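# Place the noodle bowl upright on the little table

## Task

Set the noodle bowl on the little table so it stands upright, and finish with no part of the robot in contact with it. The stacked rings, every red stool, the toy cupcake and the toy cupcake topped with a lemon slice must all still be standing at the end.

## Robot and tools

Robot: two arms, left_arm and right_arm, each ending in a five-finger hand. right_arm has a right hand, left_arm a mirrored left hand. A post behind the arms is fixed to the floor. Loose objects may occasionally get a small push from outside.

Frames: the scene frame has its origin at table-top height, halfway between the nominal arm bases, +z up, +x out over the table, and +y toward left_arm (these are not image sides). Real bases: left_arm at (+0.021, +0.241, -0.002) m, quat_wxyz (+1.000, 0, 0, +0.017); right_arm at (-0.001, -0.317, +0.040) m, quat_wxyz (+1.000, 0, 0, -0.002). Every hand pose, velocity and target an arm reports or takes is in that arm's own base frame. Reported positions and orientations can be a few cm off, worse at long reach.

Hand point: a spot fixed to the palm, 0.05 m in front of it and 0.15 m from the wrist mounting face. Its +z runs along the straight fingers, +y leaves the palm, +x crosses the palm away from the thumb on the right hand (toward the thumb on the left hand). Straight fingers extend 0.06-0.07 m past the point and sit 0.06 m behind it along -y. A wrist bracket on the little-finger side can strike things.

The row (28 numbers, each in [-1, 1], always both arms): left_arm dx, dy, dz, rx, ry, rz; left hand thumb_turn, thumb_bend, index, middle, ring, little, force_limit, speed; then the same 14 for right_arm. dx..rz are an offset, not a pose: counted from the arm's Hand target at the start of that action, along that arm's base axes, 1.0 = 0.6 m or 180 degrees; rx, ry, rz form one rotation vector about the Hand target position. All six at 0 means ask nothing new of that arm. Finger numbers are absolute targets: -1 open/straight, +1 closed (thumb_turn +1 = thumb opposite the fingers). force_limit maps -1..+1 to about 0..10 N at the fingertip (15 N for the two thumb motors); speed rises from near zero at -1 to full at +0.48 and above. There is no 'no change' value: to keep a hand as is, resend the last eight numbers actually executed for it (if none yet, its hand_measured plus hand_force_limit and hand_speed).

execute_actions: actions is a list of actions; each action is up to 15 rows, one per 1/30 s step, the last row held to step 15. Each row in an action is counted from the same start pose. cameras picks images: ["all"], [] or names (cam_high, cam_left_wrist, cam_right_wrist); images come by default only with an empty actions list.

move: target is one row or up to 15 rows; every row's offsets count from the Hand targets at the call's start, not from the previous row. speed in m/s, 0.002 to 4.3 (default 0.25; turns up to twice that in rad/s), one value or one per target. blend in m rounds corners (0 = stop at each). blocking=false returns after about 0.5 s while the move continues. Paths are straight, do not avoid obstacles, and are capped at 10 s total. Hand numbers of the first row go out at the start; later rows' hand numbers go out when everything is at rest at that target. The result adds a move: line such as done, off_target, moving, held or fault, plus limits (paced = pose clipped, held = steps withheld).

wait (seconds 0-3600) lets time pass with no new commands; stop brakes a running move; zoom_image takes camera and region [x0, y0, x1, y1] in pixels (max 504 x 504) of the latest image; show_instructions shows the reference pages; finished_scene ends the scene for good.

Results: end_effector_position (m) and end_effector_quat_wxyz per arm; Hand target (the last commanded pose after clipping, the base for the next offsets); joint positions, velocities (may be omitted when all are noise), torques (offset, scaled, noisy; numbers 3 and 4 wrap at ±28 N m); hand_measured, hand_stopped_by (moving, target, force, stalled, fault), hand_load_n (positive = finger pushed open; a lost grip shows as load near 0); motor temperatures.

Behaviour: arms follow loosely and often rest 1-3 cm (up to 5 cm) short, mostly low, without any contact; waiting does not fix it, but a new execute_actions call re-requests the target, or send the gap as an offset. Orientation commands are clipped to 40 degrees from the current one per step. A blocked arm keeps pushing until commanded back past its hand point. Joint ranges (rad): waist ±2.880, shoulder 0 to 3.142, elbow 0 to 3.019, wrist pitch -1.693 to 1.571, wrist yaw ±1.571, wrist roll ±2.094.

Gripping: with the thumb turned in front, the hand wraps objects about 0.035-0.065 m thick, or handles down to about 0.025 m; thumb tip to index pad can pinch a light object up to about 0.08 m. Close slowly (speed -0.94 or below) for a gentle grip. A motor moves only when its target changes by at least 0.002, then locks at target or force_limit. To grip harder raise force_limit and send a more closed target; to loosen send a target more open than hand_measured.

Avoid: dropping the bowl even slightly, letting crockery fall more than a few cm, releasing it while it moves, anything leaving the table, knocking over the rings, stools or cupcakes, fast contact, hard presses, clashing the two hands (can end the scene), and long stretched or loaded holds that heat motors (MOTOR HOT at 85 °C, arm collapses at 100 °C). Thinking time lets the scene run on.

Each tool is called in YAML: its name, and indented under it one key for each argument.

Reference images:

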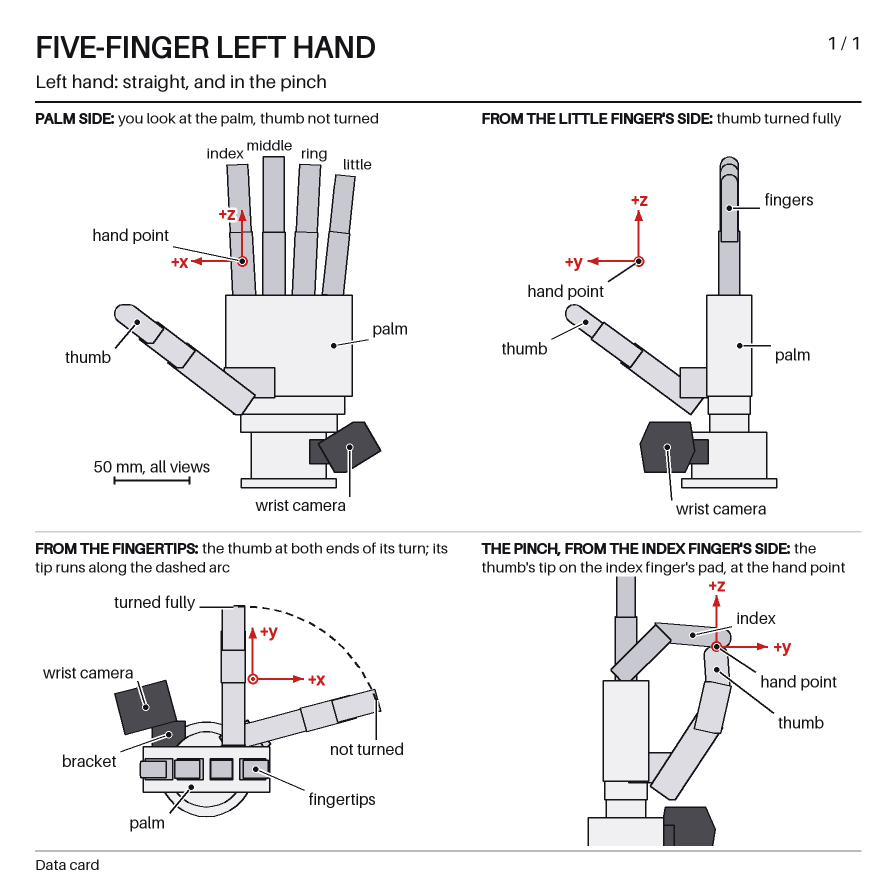

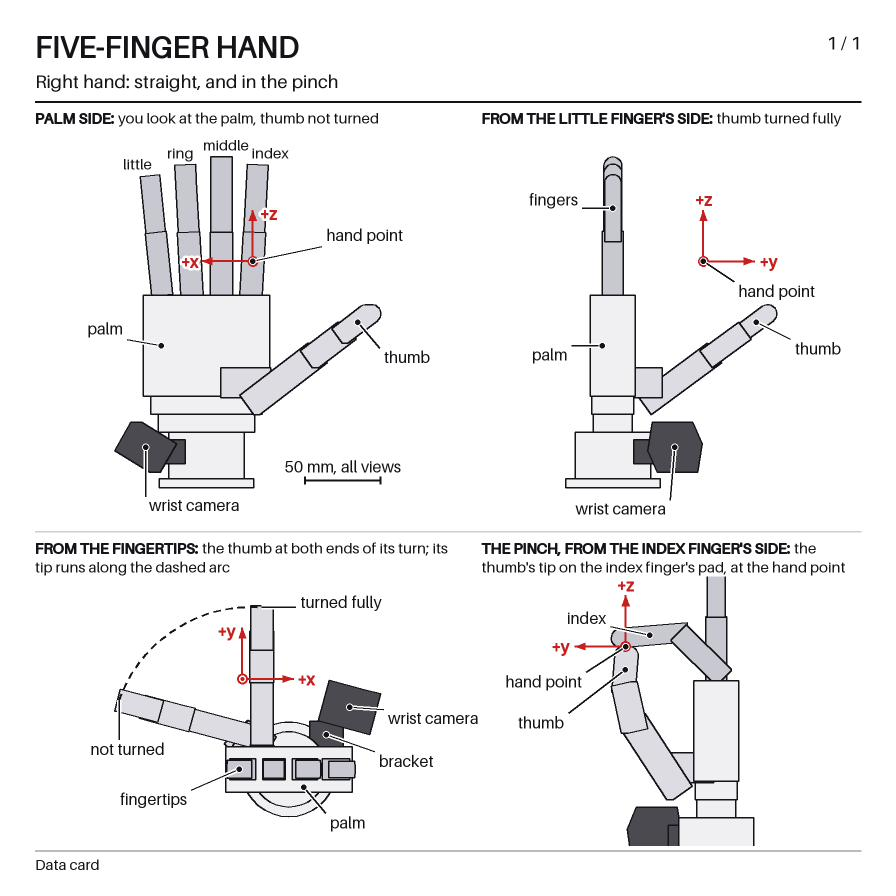

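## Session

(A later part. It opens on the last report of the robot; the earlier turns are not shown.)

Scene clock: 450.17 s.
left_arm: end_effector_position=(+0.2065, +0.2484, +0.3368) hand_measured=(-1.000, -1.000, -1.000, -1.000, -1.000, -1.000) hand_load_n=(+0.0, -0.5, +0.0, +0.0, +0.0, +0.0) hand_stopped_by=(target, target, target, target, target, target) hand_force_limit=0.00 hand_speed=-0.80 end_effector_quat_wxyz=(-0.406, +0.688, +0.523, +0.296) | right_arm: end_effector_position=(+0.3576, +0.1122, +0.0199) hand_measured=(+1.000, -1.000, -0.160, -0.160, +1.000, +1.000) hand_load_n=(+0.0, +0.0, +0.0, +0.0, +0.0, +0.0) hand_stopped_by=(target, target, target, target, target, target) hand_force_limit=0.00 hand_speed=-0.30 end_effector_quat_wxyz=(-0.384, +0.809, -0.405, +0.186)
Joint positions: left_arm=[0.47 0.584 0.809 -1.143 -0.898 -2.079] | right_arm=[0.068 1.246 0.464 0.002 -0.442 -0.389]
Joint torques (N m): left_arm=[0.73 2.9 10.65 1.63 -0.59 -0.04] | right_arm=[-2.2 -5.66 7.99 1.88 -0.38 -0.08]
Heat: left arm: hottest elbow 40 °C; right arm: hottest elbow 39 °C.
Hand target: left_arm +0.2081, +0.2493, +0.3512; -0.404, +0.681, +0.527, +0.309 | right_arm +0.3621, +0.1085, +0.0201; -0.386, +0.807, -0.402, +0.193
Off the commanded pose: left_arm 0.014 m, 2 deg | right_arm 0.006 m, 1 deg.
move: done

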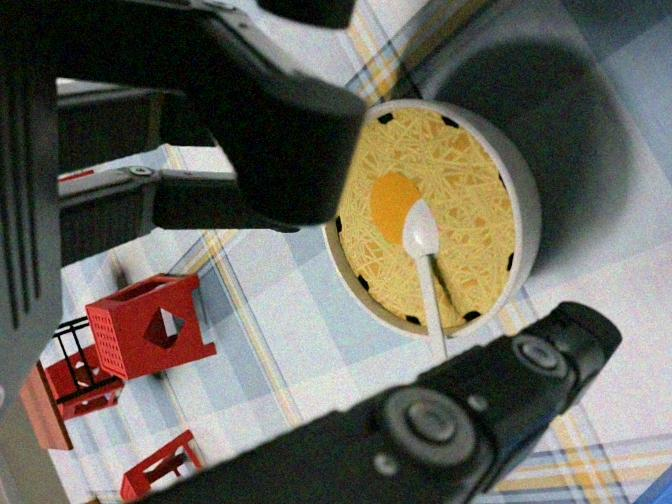

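move:
  target: [0,0,0,0,0,0,-1,-1,-1,-1,-1,-1,0,-0.8,0.004,0.0031,-0.0383,0,0,0,1,-1,-0.22,-0.22,1,1,0,-0.3]
  speed: 0.06
  cameras: ["cam_high","cam_right_wrist"]

zoom_image:
  camera: "cam_right_wrist"
  region: [300, 80, 640, 420]

zoom_image:
  camera: "cam_high"
  region: [230, 150, 310, 230]

Scene clock: 481.73 s.
left_arm: end_effector_position=(+0.2065, +0.2484, +0.3368) hand_measured=(-1.000, -1.000, -1.000, -1.000, -1.000, -1.000) hand_load_n=(+0.0, +0.0, +0.0, +0.0, +0.0, +0.0) hand_stopped_by=(target, target, target, target, target, target) hand_force_limit=0.00 hand_speed=-0.80 end_effector_quat_wxyz=(-0.406, +0.688, +0.523, +0.296) | right_arm: end_effector_position=(+0.3625, +0.1128, +0.0007) hand_measured=(+1.000, -1.000, -0.220, -0.220, +1.000, +1.000) hand_load_n=(+0.0, +0.0, +0.0, -4.0, +0.0, +0.0) hand_stopped_by=(target, target, target, target, target, target) hand_force_limit=0.00 hand_speed=-0.30 end_effector_quat_wxyz=(-0.386, +0.808, -0.403, +0.189)
Joint positions: left_arm=[0.47 0.584 0.809 -1.143 -0.898 -2.079] | right_arm=[0.068 1.321 0.447 0.102 -0.443 -0.389]
Joint torques (N m): left_arm=[0.5 2.73 10.67 1.55 -0.59 -0.08] | right_arm=[-1.55 -5.89 7.15 1.94 -0.19 -0.04]
Heat: left arm: hottest elbow 41 °C; right arm: hottest elbow 38 °C.
Hand target: left_arm +0.2081, +0.2493, +0.3512; -0.404, +0.681, +0.527, +0.309 | right_arm +0.3646, +0.1104, -0.0029; -0.386, +0.807, -0.402, +0.193
Off the commanded pose: left_arm 0.014 m, 2 deg | right_arm 0.005 m, 0 deg.
move: done

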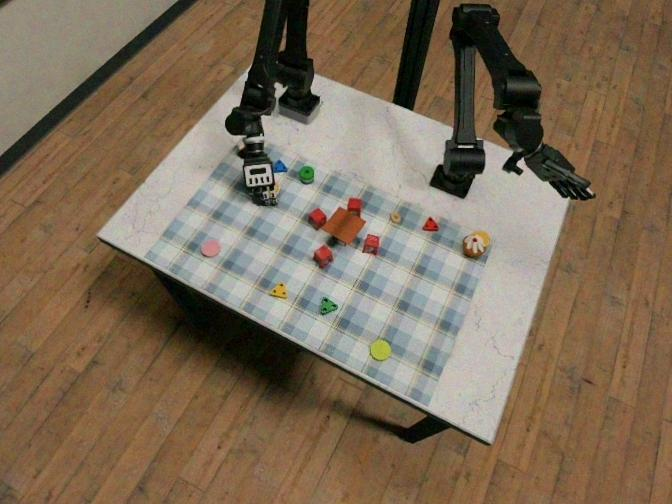

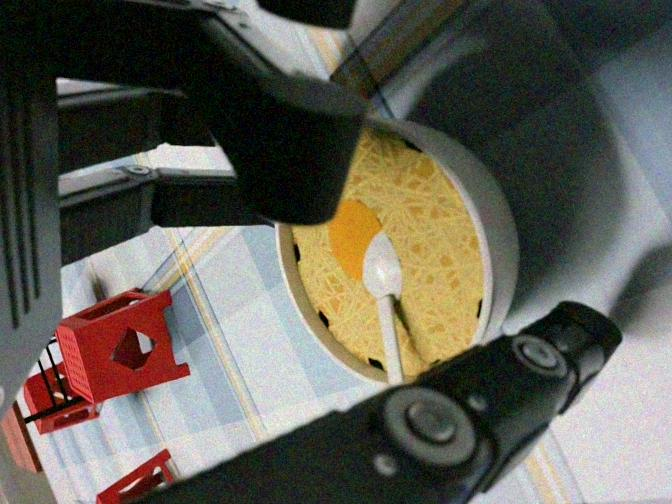

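Scaled by 1.482.

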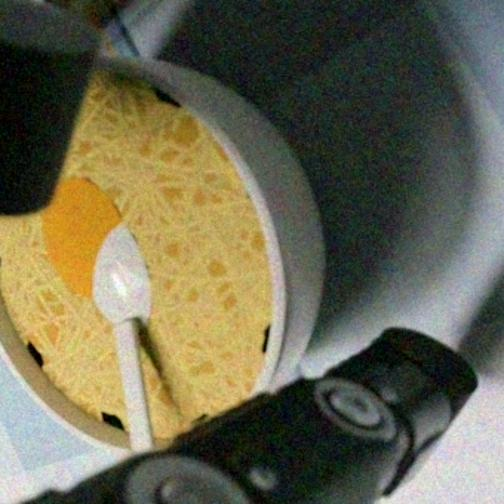

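Scaled by 6.300.

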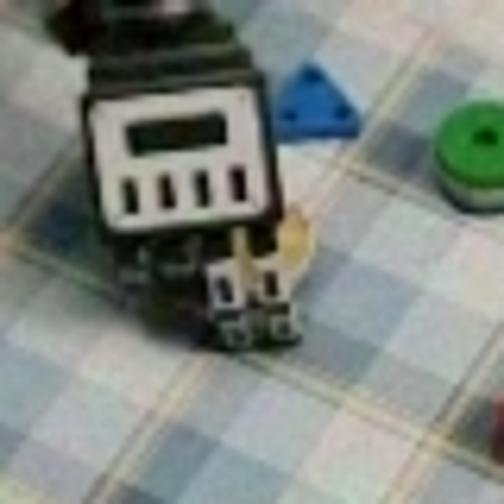

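move:
  target:
    - [0,0,0,0,0,0,-1,-1,-1,-1,-1,-1,0,-0.8,0,0,0.08,0,0,0,1,-1,-0.22,-0.22,1,1,0,-0.3]
    - [0,0,0,0,0,0,-1,-1,-1,-1,-1,-1,0,-0.8,0,0,0.0165,0,0,0,1,-1,-0.22,-0.22,1,1,0,-0.3]
  speed: 0.08
  blend: 0.003
  cameras: ["cam_high","cam_right_wrist"]

zoom_image:
  camera: "cam_right_wrist"
  region: [260, 80, 600, 420]

zoom_image:
  camera: "cam_high"
  region: [230, 150, 310, 230]

Scene clock: 520.53 s.
left_arm: end_effector_position=(+0.2065, +0.2484, +0.3368) hand_measured=(-1.000, -1.000, -1.000, -1.000, -1.000, -1.000) hand_load_n=(+0.0, +0.0, +0.0, +0.0, +0.0, +0.0) hand_stopped_by=(target, target, target, target, target, target) hand_force_limit=0.00 hand_speed=-0.80 end_effector_quat_wxyz=(-0.406, +0.688, +0.523, +0.296) | right_arm: end_effector_position=(+0.3571, +0.1124, +0.0048) hand_measured=(+1.000, -1.000, -0.220, -0.220, +1.000, +1.000) hand_load_n=(+0.0, +0.0, +0.0, +0.0, +0.0, +0.0) hand_stopped_by=(target, target, target, target, target, target) hand_force_limit=0.00 hand_speed=-0.30 end_effector_quat_wxyz=(-0.383, +0.809, -0.405, +0.184)
Joint positions: left_arm=[0.47 0.584 0.809 -1.143 -0.898 -2.079] | right_arm=[0.068 1.294 0.447 0.062 -0.443 -0.389]
Joint torques (N m): left_arm=[0.21 2.73 10.58 1.58 -0.62 -0.03] | right_arm=[-1.85 -5.71 8.13 1.8 -0.2 0]
Motor temperatures (°C): left_arm=[28 32 41 26 30 29] | right_arm=[35 30 37 29 30 25]
Heat: left arm: hottest elbow 41 °C; right arm: hottest elbow 37 °C.
Hand target: left_arm +0.2081, +0.2493, +0.3512; -0.404, +0.681, +0.527, +0.309 | right_arm +0.3646, +0.1104, +0.0071; -0.386, +0.807, -0.402, +0.193
Off the commanded pose: left_arm 0.014 m, 2 deg | right_arm 0.008 m, 1 deg.
move: done

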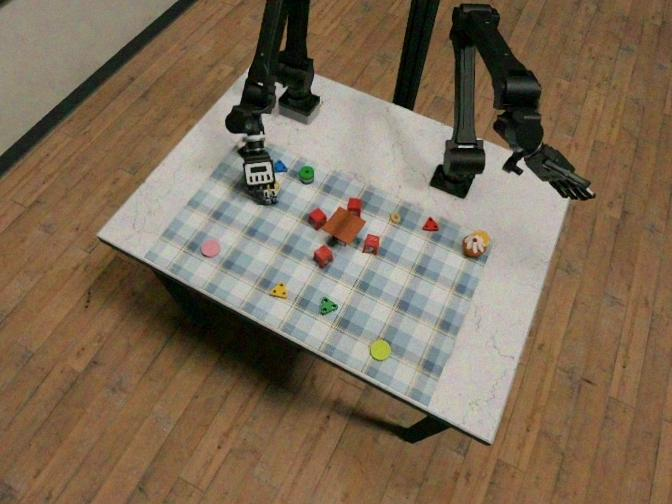

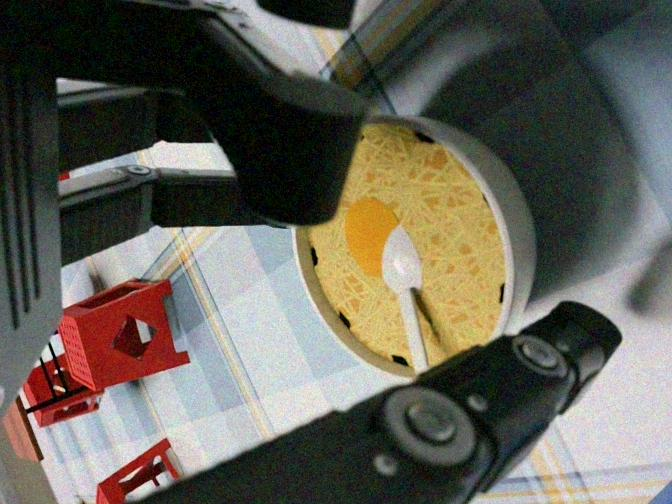

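Scaled by 1.482.

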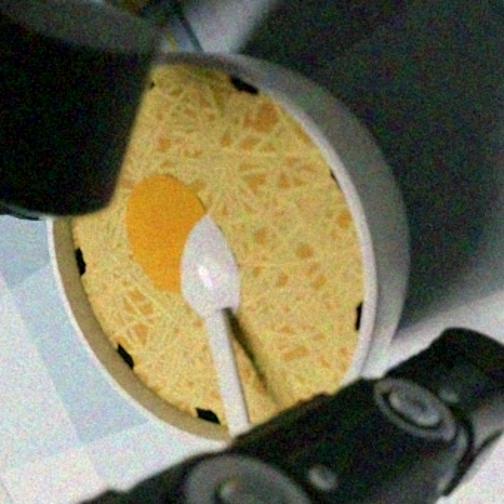

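Scaled by 6.300.

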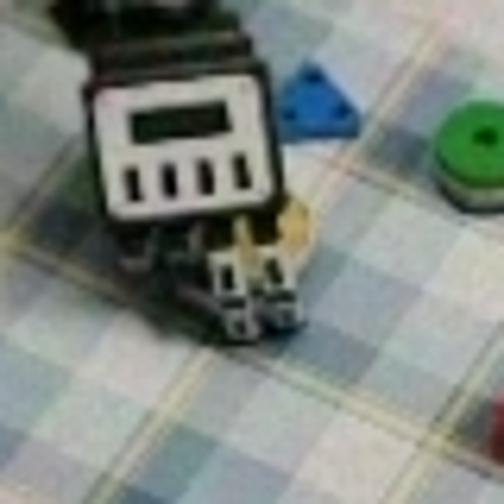

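move:
  target: [0,0,0,0,0,0,-1,-1,-1,-1,-1,-1,0,-0.8,0,0,0,0,0,0,1,-0.9,0.3,0.3,1,1,-0.5,-0.9]
  cameras: ["cam_high","cam_right_wrist"]

zoom_image:
  camera: "cam_right_wrist"
  region: [260, 80, 600, 420]

Scene clock: 537.67 s.
left_arm: end_effector_position=(+0.2065, +0.2484, +0.3368) hand_measured=(-1.000, -1.000, -1.000, -1.000, -1.000, -1.000) hand_load_n=(+0.0, +0.0, +0.0, +0.0, +0.0, +0.0) hand_stopped_by=(target, target, target, target, target, target) hand_force_limit=0.00 hand_speed=-0.80 end_effector_quat_wxyz=(-0.406, +0.688, +0.523, +0.296) | right_arm: end_effector_position=(+0.3571, +0.1124, +0.0048) hand_measured=(+1.000, -0.902, -0.008, -0.026, +1.000, +1.000) hand_load_n=(+0.0, +4.0, +2.5, +3.0, +0.0, +0.0) hand_stopped_by=(target, force, force, force, target, target) hand_force_limit=-0.50 hand_speed=-0.90 end_effector_quat_wxyz=(-0.383, +0.809, -0.405, +0.184)
Joint positions: left_arm=[0.47 0.584 0.809 -1.143 -0.898 -2.079] | right_arm=[0.068 1.294 0.447 0.063 -0.443 -0.389]
Joint torques (N m): left_arm=[0.85 2.49 10.58 1.51 -0.6 -0.01] | right_arm=[-1.32 -6.12 8.12 1.81 -0.21 -0.01]
Heat: left arm: hottest elbow 41 °C; right arm: hottest elbow 37 °C.
Hand target: left_arm +0.2081, +0.2493, +0.3512; -0.404, +0.681, +0.527, +0.309 | right_arm +0.3647, +0.1104, +0.0071; -0.386, +0.807, -0.402, +0.194
Off the commanded pose: left_arm 0.014 m, 2 deg | right_arm 0.008 m, 1 deg.
move: done

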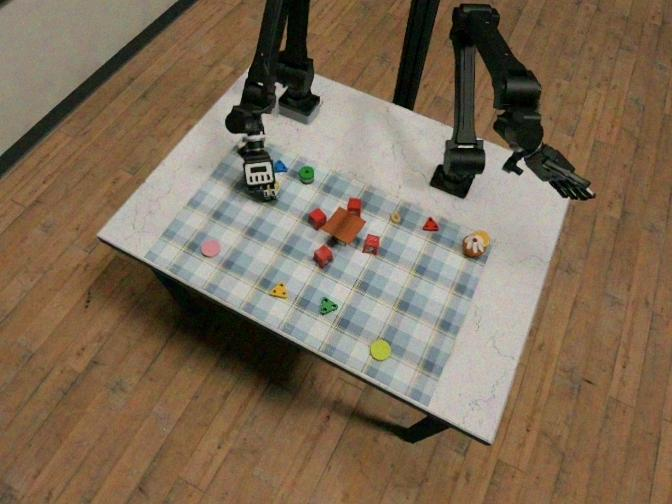

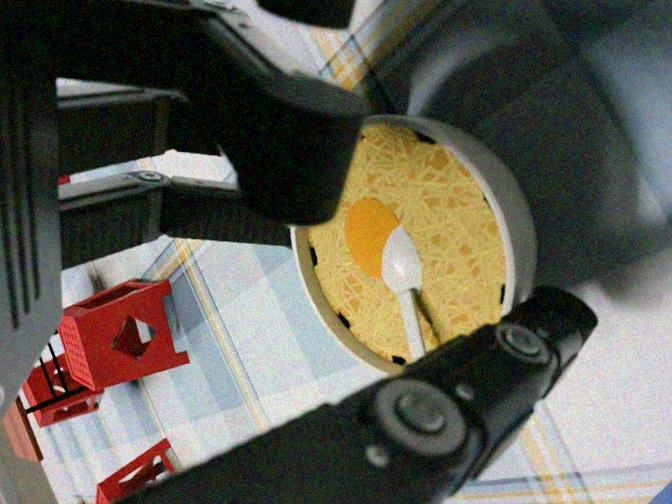

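Scaled by 1.482.

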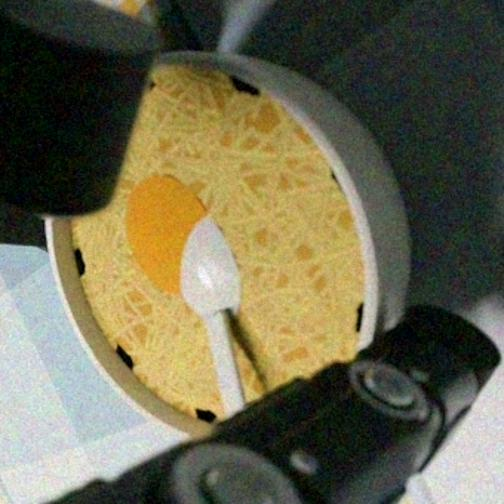

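move:
  target:
    - [0,0,0,0,0,0,-1,-1,-1,-1,-1,-1,0,-0.8,0,0,0,0,0,0,1,-0.9,0.32,0.32,1,1,-0.2,-0.9]
    - [0,0,0,0,0,0,-1,-1,-1,-1,-1,-1,0,-0.8,0,0,0.09,0,0,0,1,-0.9,0.32,0.32,1,1,-0.2,-0.9]
  speed: 0.06
  cameras: ["cam_high","cam_right_wrist"]

zoom_image:
  camera: "cam_high"
  region: [230, 130, 310, 210]

Scene clock: 554.87 s.
left_arm: end_effector_position=(+0.2065, +0.2484, +0.3368) hand_measured=(-1.000, -1.000, -1.000, -1.000, -1.000, -1.000) hand_load_n=(+0.0, +0.0, +0.5, +0.0, +0.0, +0.0) hand_stopped_by=(target, target, target, target, target, target) hand_force_limit=0.00 hand_speed=-0.80 end_effector_quat_wxyz=(-0.406, +0.688, +0.523, +0.296) | right_arm: end_effector_position=(+0.3394, +0.1112, +0.0359) hand_measured=(+1.000, -0.904, +0.010, -0.018, +1.000, +1.000) hand_load_n=(+0.0, +7.5, +6.5, +3.5, +0.0, +0.0) hand_stopped_by=(target, force, force, force, target, target) hand_force_limit=-0.20 hand_speed=-0.90 end_effector_quat_wxyz=(-0.373, +0.814, -0.413, +0.168)
Joint positions: left_arm=[0.47 0.584 0.809 -1.143 -0.898 -2.079] | right_arm=[0.068 1.159 0.475 -0.143 -0.443 -0.389]
Joint torques (N m): left_arm=[0.03 3.19 10.66 1.65 -0.59 -0.04] | right_arm=[-1.9 -6.89 12.81 0.96 -0.19 -0.02]
Heat: left arm: hottest elbow 41 °C; right arm: hottest elbow 37 °C.
Hand target: left_arm +0.2081, +0.2493, +0.3512; -0.404, +0.681, +0.527, +0.309 | right_arm +0.3646, +0.1103, +0.0610; -0.386, +0.808, -0.402, +0.193
Off the commanded pose: left_arm 0.014 m, 2 deg | right_arm 0.036 m, 4 deg.
move: off_target (right_arm)

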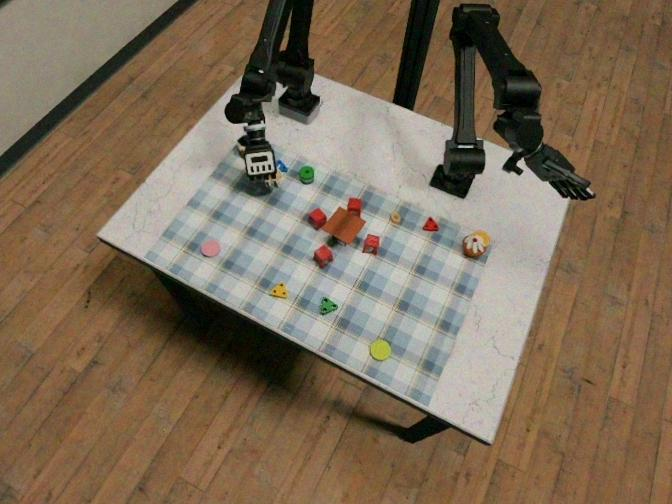

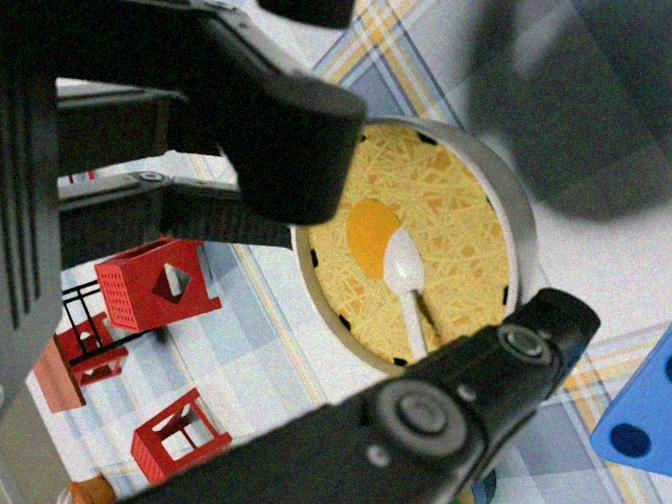

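Scaled by 6.300.

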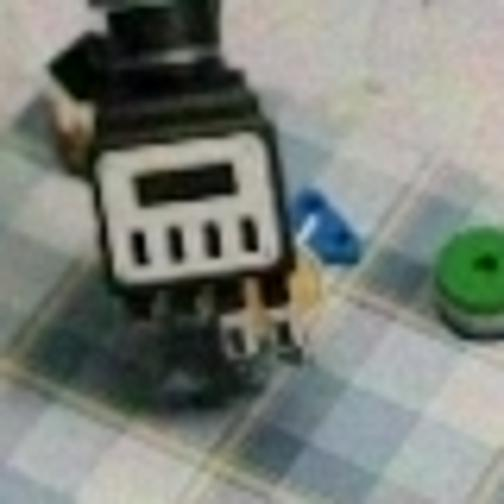

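move:
  target:
    - [0,0,0,0,0,0,-1,-1,-1,-1,-1,-1,0,-0.8,0.03,0.03,0.15,0,0,0,1,-0.9,0.32,0.32,1,1,-0.2,-0.9]
    - [0,0,0,0,0,0,-1,-1,-1,-1,-1,-1,0,-0.8,0.159,0.226,0.15,0,0,0,1,-0.9,0.32,0.32,1,1,-0.2,-0.9]
  speed: 0.12
  blend: 0.03
  cameras: ["cam_high","cam_right_wrist"]

zoom_image:
  camera: "cam_high"
  region: [260, 150, 400, 290]

Scene clock: 583.63 s.
left_arm: end_effector_position=(+0.2065, +0.2484, +0.3368) hand_measured=(-1.000, -1.000, -1.000, -1.000, -1.000, -1.000) hand_load_n=(+0.0, +0.0, +0.0, +0.0, +0.0, +0.0) hand_stopped_by=(target, target, target, target, target, target) hand_force_limit=0.00 hand_speed=-0.80 end_effector_quat_wxyz=(-0.406, +0.688, +0.523, +0.296) | right_arm: end_effector_position=(+0.4345, +0.2309, +0.1212) hand_measured=(+1.000, -0.904, +0.010, -0.018, +1.000, +1.000) hand_load_n=(+0.0, +7.5, +6.5, +3.5, +0.0, +0.0) hand_stopped_by=(target, force, force, force, target, target) hand_force_limit=-0.20 hand_speed=-0.90 end_effector_quat_wxyz=(-0.360, +0.820, -0.411, +0.173)
Joint positions: left_arm=[0.47 0.584 0.809 -1.143 -0.898 -2.079] | right_arm=[0.368 1.344 0.895 -0.32 -0.211 -0.184]
Joint torques (N m): left_arm=[0.44 3.14 10.62 1.55 -0.6 -0.04] | right_arm=[0.32 -9.76 14.9 1.78 -0.01 0.16]
Heat: left arm: hottest elbow 41 °C; right arm: hottest elbow 40 °C.
Hand target: left_arm +0.2081, +0.2493, +0.3512; -0.404, +0.681, +0.527, +0.309 | right_arm +0.4599, +0.2461, +0.1511; -0.386, +0.807, -0.402, +0.193
Off the commanded pose: left_arm 0.014 m, 2 deg | right_arm 0.042 m, 4 deg.
move: off_target (right_arm)

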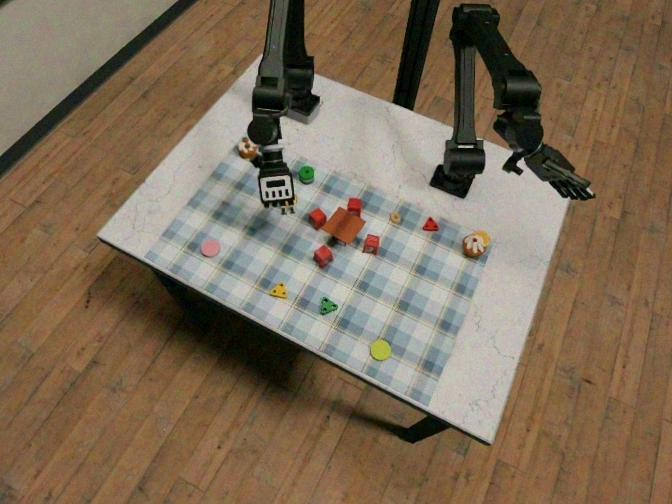

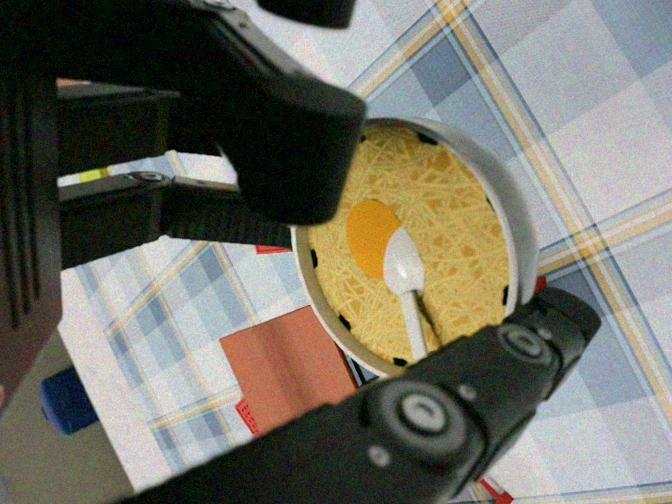

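Scaled by 3.600.

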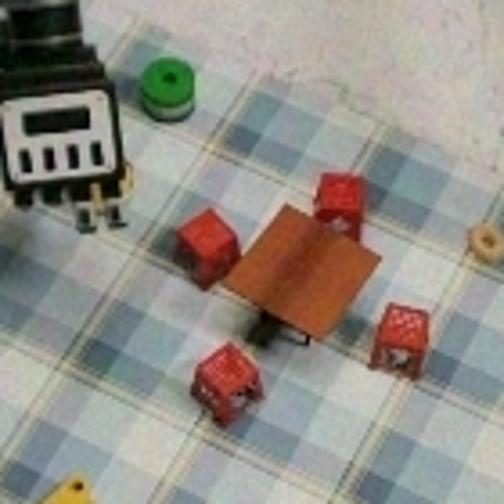

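zoom_image:
  camera: "cam_right_wrist"
  region: [100, 200, 440, 504]

Scaled by 1.482.

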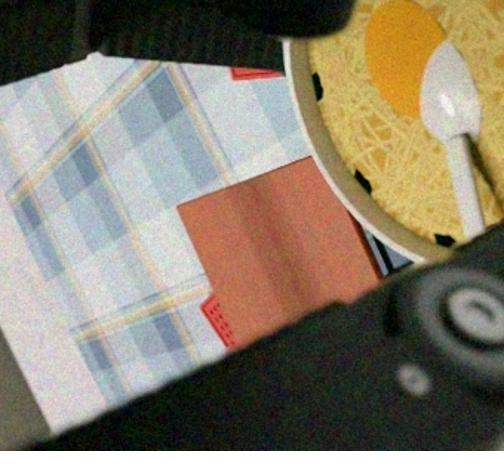

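zoom_image:
  camera: "cam_right_wrist"
  region: [50, 230, 350, 504]

Scaled by 1.680.

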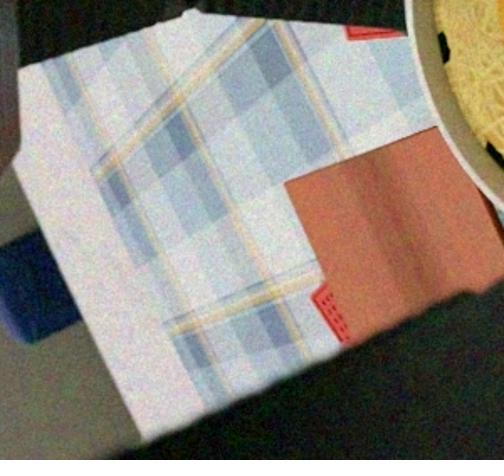

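zoom_image:
  camera: "cam_right_wrist"
  region: [50, 230, 210, 380]

zoom_image:
  camera: "cam_right_wrist"
  region: [120, 330, 280, 480]

zoom_image:
  camera: "cam_right_wrist"
  region: [190, 230, 350, 380]

zoom_image:
  camera: "cam_right_wrist"
  region: [400, 0, 672, 272]

Scaled by 3.150.

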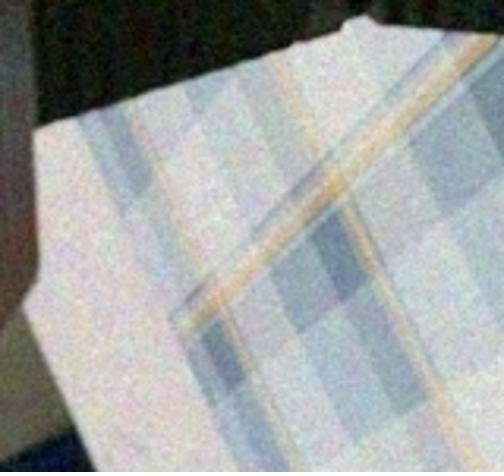

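Scaled by 3.150.

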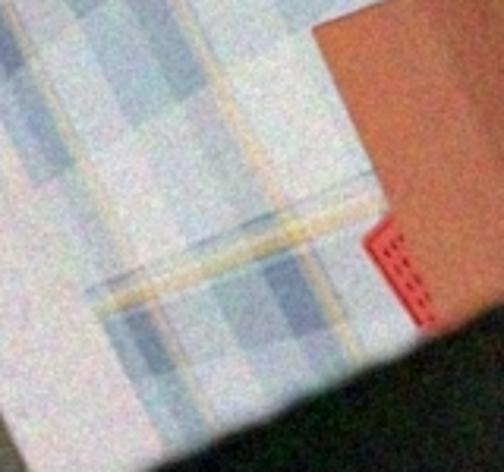

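Scaled by 3.150.

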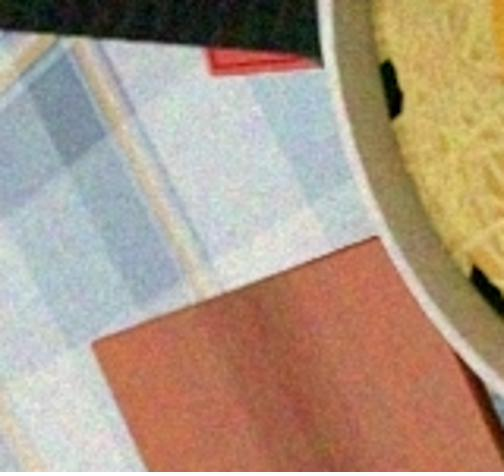

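Scaled by 1.853.

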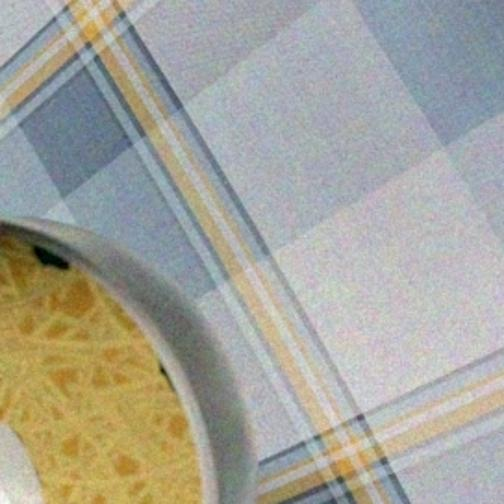

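zoom_image:
  camera: "cam_high"
  region: [270, 190, 420, 340]

zoom_image:
  camera: "cam_high"
  region: [380, 200, 510, 330]

Scaled by 3.360.

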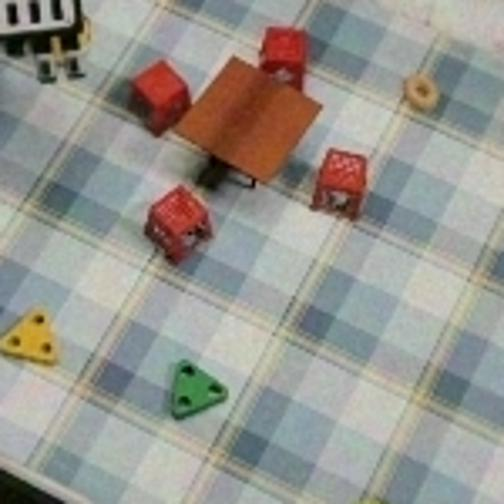

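Scaled by 3.877.

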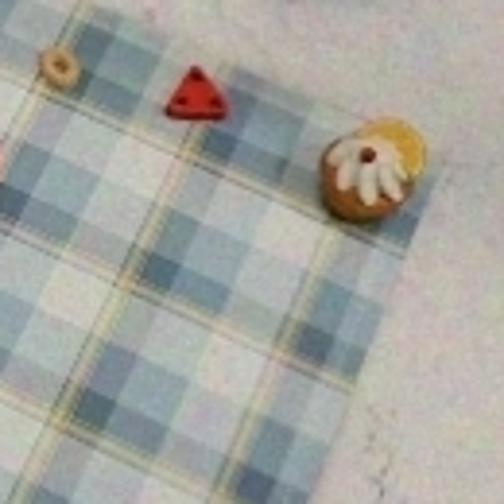

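zoom_image:
  camera: "cam_high"
  region: [340, 230, 460, 350]

zoom_image:
  camera: "cam_high"
  region: [220, 200, 340, 320]

Scaled by 4.200.

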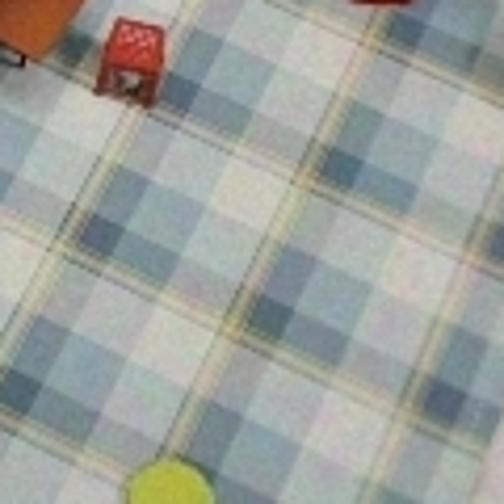

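Scaled by 4.200.

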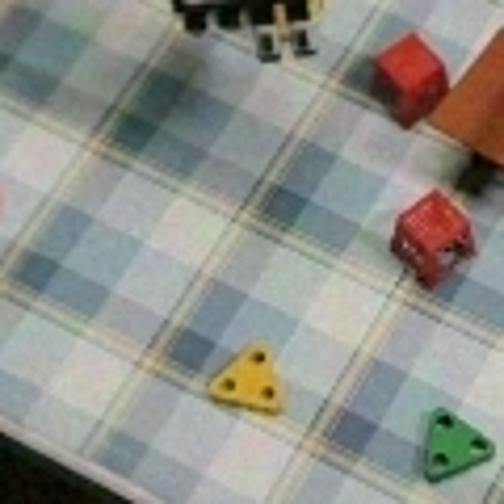

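zoom_image:
  camera: "cam_high"
  region: [305, 195, 385, 275]

Scaled by 6.300.

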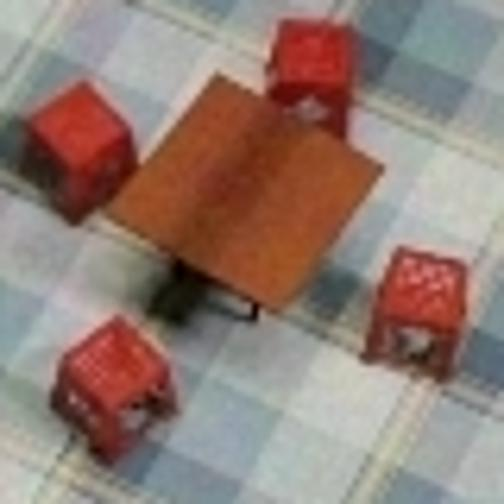

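move:
  target: [0,0,0,0,0,0,-1,-1,-1,-1,-1,-1,0,-0.8,-0.1065,0.2448,0.04,0,0,0,1,-0.9,0.32,0.32,1,1,-0.2,-0.9]
  speed: 0.12
  cameras: ["cam_high","cam_right_wrist"]

zoom_image:
  camera: "cam_high"
  region: [285, 150, 405, 270]

Scene clock: 834.50 s.
left_arm: end_effector_position=(+0.2065, +0.2484, +0.3368) hand_measured=(-1.000, -1.000, -1.000, -1.000, -1.000, -1.000) hand_load_n=(+0.0, +0.0, +0.0, +0.0, +0.0, +0.0) hand_stopped_by=(target, target, target, target, target, target) hand_force_limit=0.00 hand_speed=-0.80 end_effector_quat_wxyz=(-0.406, +0.688, +0.523, +0.296) | right_arm: end_effector_position=(+0.3807, +0.3746, +0.1453) hand_measured=(+1.000, -0.904, +0.010, -0.018, +1.000, +1.000) hand_load_n=(+0.0, +7.5, +6.5, +3.0, +0.5, +0.0) hand_stopped_by=(target, force, force, force, target, target) hand_force_limit=-0.20 hand_speed=-0.90 end_effector_quat_wxyz=(-0.362, +0.820, -0.403, +0.186)
Joint positions: left_arm=[0.47 0.584 0.809 -1.143 -0.898 -2.079] | right_arm=[0.743 1.387 0.997 -0.346 0.077 0.052]
Joint torques (N m): left_arm=[0.21 2.73 10.61 1.59 -0.62 -0.04] | right_arm=[-0.03 -10.75 15.58 1.05 0.24 0.14]
Motor temperatures (°C): left_arm=[27 31 43 26 29 28] | right_arm=[33 30 51 29 28 25]
Heat: left arm: hottest elbow 43 °C; right arm: hottest elbow 51 °C.
Hand target: left_arm +0.2081, +0.2493, +0.3512; -0.404, +0.681, +0.527, +0.309 | right_arm +0.3960, +0.3929, +0.1750; -0.386, +0.807, -0.402, +0.193
Off the commanded pose: left_arm 0.014 m, 2 deg | right_arm 0.038 m, 3 deg.
move: off_target (right_arm)

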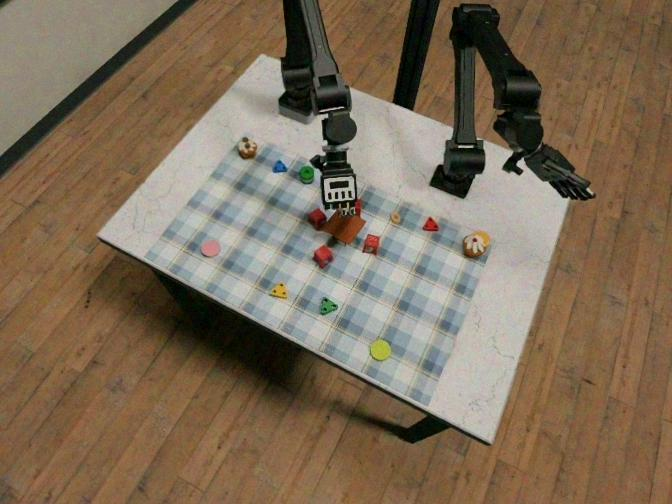

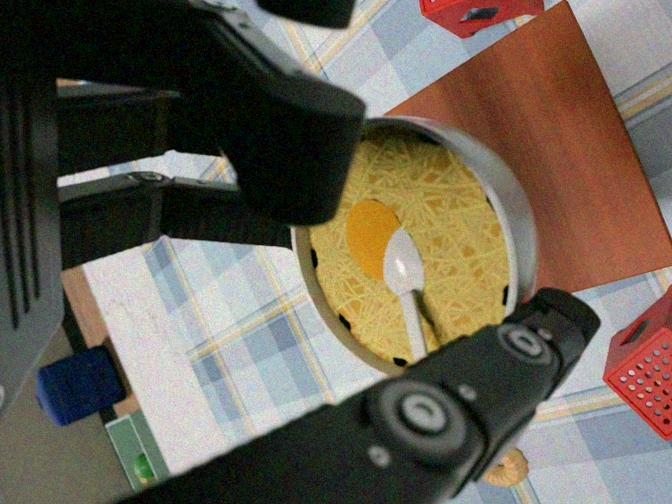

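Scaled by 4.200.

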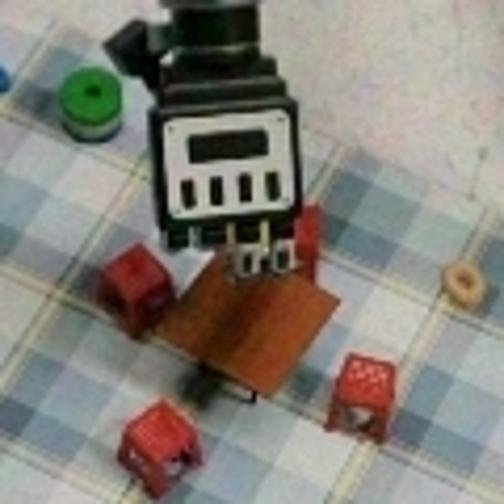

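move:
  target: [0,0,0,0,0,0,-1,-1,-1,-1,-1,-1,0,-0.8,0,-0.001,-0.09,0,0,0,1,-0.9,0.32,0.32,1,1,-0.2,-0.9]
  speed: 0.06
  cameras: ["cam_high","cam_right_wrist"]

zoom_image:
  camera: "cam_high"
  region: [285, 150, 405, 270]

Scene clock: 886.67 s.
left_arm: end_effector_position=(+0.2065, +0.2484, +0.3368) hand_measured=(-1.000, -1.000, -1.000, -1.000, -1.000, -1.000) hand_load_n=(+0.0, +0.0, +0.0, -0.5, +0.0, +0.0) hand_stopped_by=(target, target, target, target, target, target) hand_force_limit=0.00 hand_speed=-0.80 end_effector_quat_wxyz=(-0.406, +0.688, +0.523, +0.296) | right_arm: end_effector_position=(+0.3929, +0.3858, +0.1147) hand_measured=(+1.000, -0.904, +0.010, -0.018, +1.000, +1.000) hand_load_n=(+0.0, +7.5, +6.5, +3.5, +0.0, +0.0) hand_stopped_by=(target, force, force, force, target, target) hand_force_limit=-0.20 hand_speed=-0.90 end_effector_quat_wxyz=(-0.374, +0.814, -0.401, +0.190)
Joint positions: left_arm=[0.47 0.584 0.809 -1.143 -0.898 -2.079] | right_arm=[0.743 1.455 0.966 -0.217 0.077 0.053]
Joint torques (N m): left_arm=[0.03 3.02 10.55 1.57 -0.63 -0.04] | right_arm=[-0.62 -11.58 10.24 1.83 0.16 0.12]
Heat: left arm: hottest elbow 43 °C; right arm: hottest elbow 52 °C.
Hand target: left_arm +0.2081, +0.2493, +0.3512; -0.404, +0.681, +0.527, +0.309 | right_arm +0.3960, +0.3923, +0.1209; -0.386, +0.808, -0.402, +0.193
Off the commanded pose: left_arm 0.014 m, 2 deg | right_arm 0.010 m, 2 deg.
move: done

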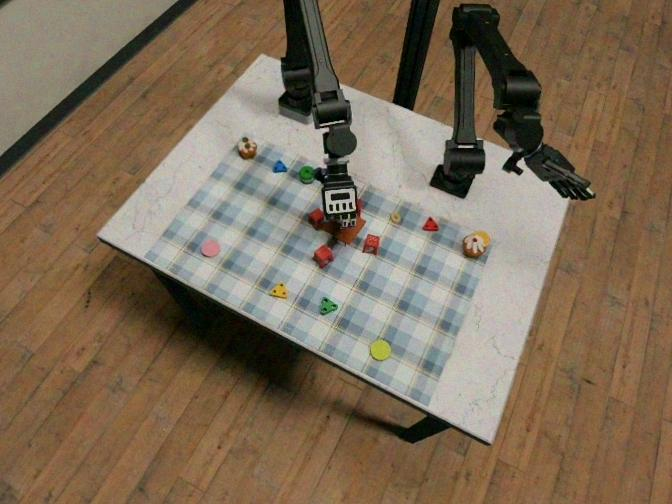

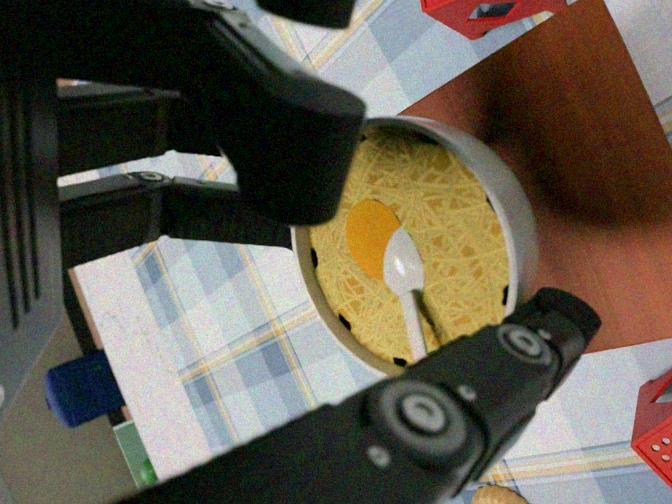

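Scaled by 4.200.

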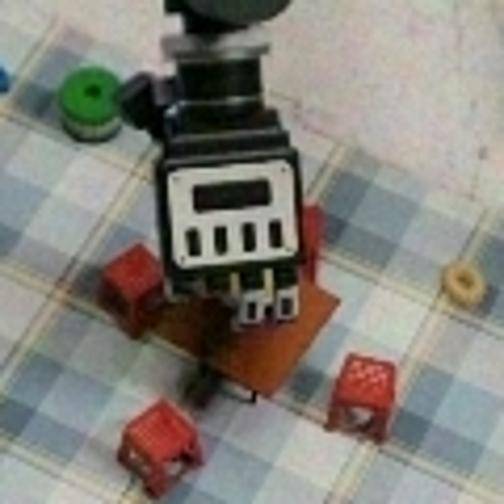

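zoom_image:
  camera: "cam_right_wrist"
  region: [372, 0, 672, 240]

zoom_image:
  camera: "cam_right_wrist"
  region: [432, 220, 672, 460]

zoom_image:
  camera: "cam_right_wrist"
  region: [60, 230, 360, 504]

Scaled by 1.680.

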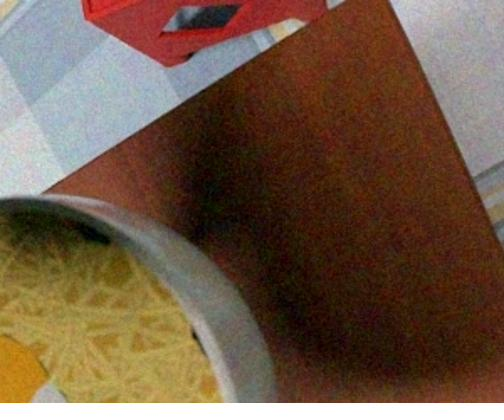

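Scaled by 2.100.

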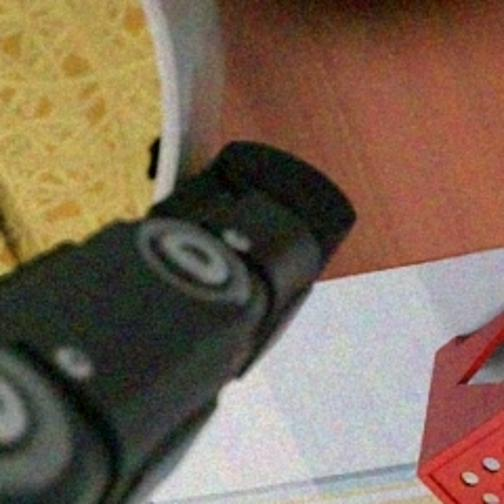

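Scaled by 1.680.

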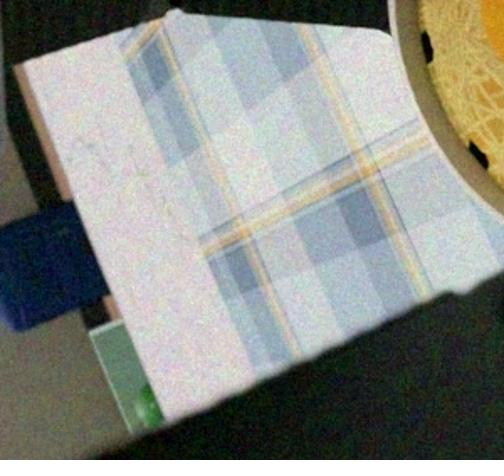

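move:
  target: [0,0,0,0,0,0,-1,-1,-1,-1,-1,-1,0,-0.8,-0.004,-0.005,-0.047,0,0,0,1,-0.9,0.32,0.32,1,1,-0.2,-0.9]
  speed: 0.05
  cameras: ["cam_high","cam_right_wrist"]

zoom_image:
  camera: "cam_high"
  region: [305, 180, 385, 260]

zoom_image:
  camera: "cam_right_wrist"
  region: [372, 0, 672, 240]

Scene clock: 954.47 s.
left_arm: end_effector_position=(+0.2065, +0.2484, +0.3368) hand_measured=(-1.000, -1.000, -1.000, -1.000, -1.000, -1.000) hand_load_n=(+0.0, +0.0, +0.0, +0.0, +0.0, +0.0) hand_stopped_by=(target, target, target, target, target, target) hand_force_limit=0.00 hand_speed=-0.80 end_effector_quat_wxyz=(-0.406, +0.688, +0.523, +0.296) | right_arm: end_effector_position=(+0.3904, +0.3836, +0.0881) hand_measured=(+1.000, -0.904, +0.010, -0.018, +1.000, +1.000) hand_load_n=(+0.0, +7.0, +6.5, +3.5, +0.0, +0.0) hand_stopped_by=(target, force, force, force, target, target) hand_force_limit=-0.20 hand_speed=-0.90 end_effector_quat_wxyz=(-0.375, +0.813, -0.401, +0.191)
Joint positions: left_arm=[0.47 0.584 0.809 -1.143 -0.898 -2.079] | right_arm=[0.743 1.485 0.916 -0.134 0.077 0.053]
Joint torques (N m): left_arm=[0.26 2.96 10.66 1.63 -0.63 -0.05] | right_arm=[0.03 -10.81 9.72 1.95 0.11 0.08]
Heat: left arm: hottest elbow 43 °C; right arm: hottest elbow 50 °C.
Hand target: left_arm +0.2081, +0.2493, +0.3512; -0.404, +0.681, +0.527, +0.309 | right_arm +0.3935, +0.3893, +0.0927; -0.386, +0.808, -0.402, +0.193
Off the commanded pose: left_arm 0.014 m, 2 deg | right_arm 0.008 m, 1 deg.
move: done

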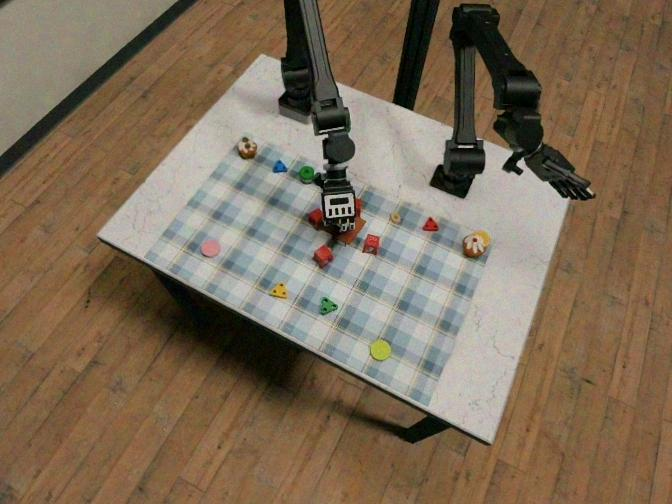

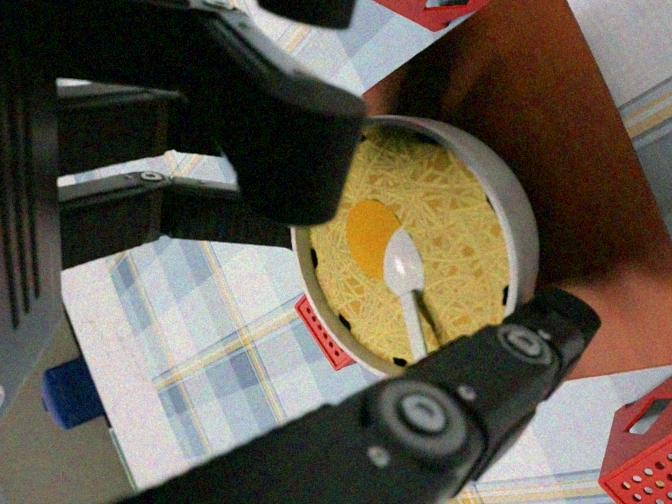

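Scaled by 6.300.

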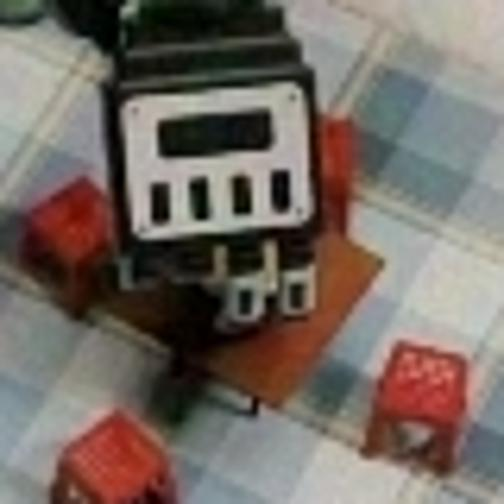

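Scaled by 1.680.

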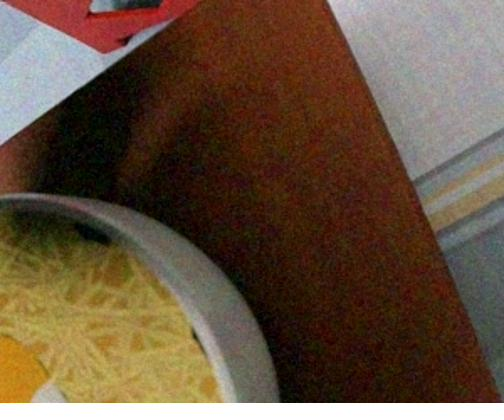

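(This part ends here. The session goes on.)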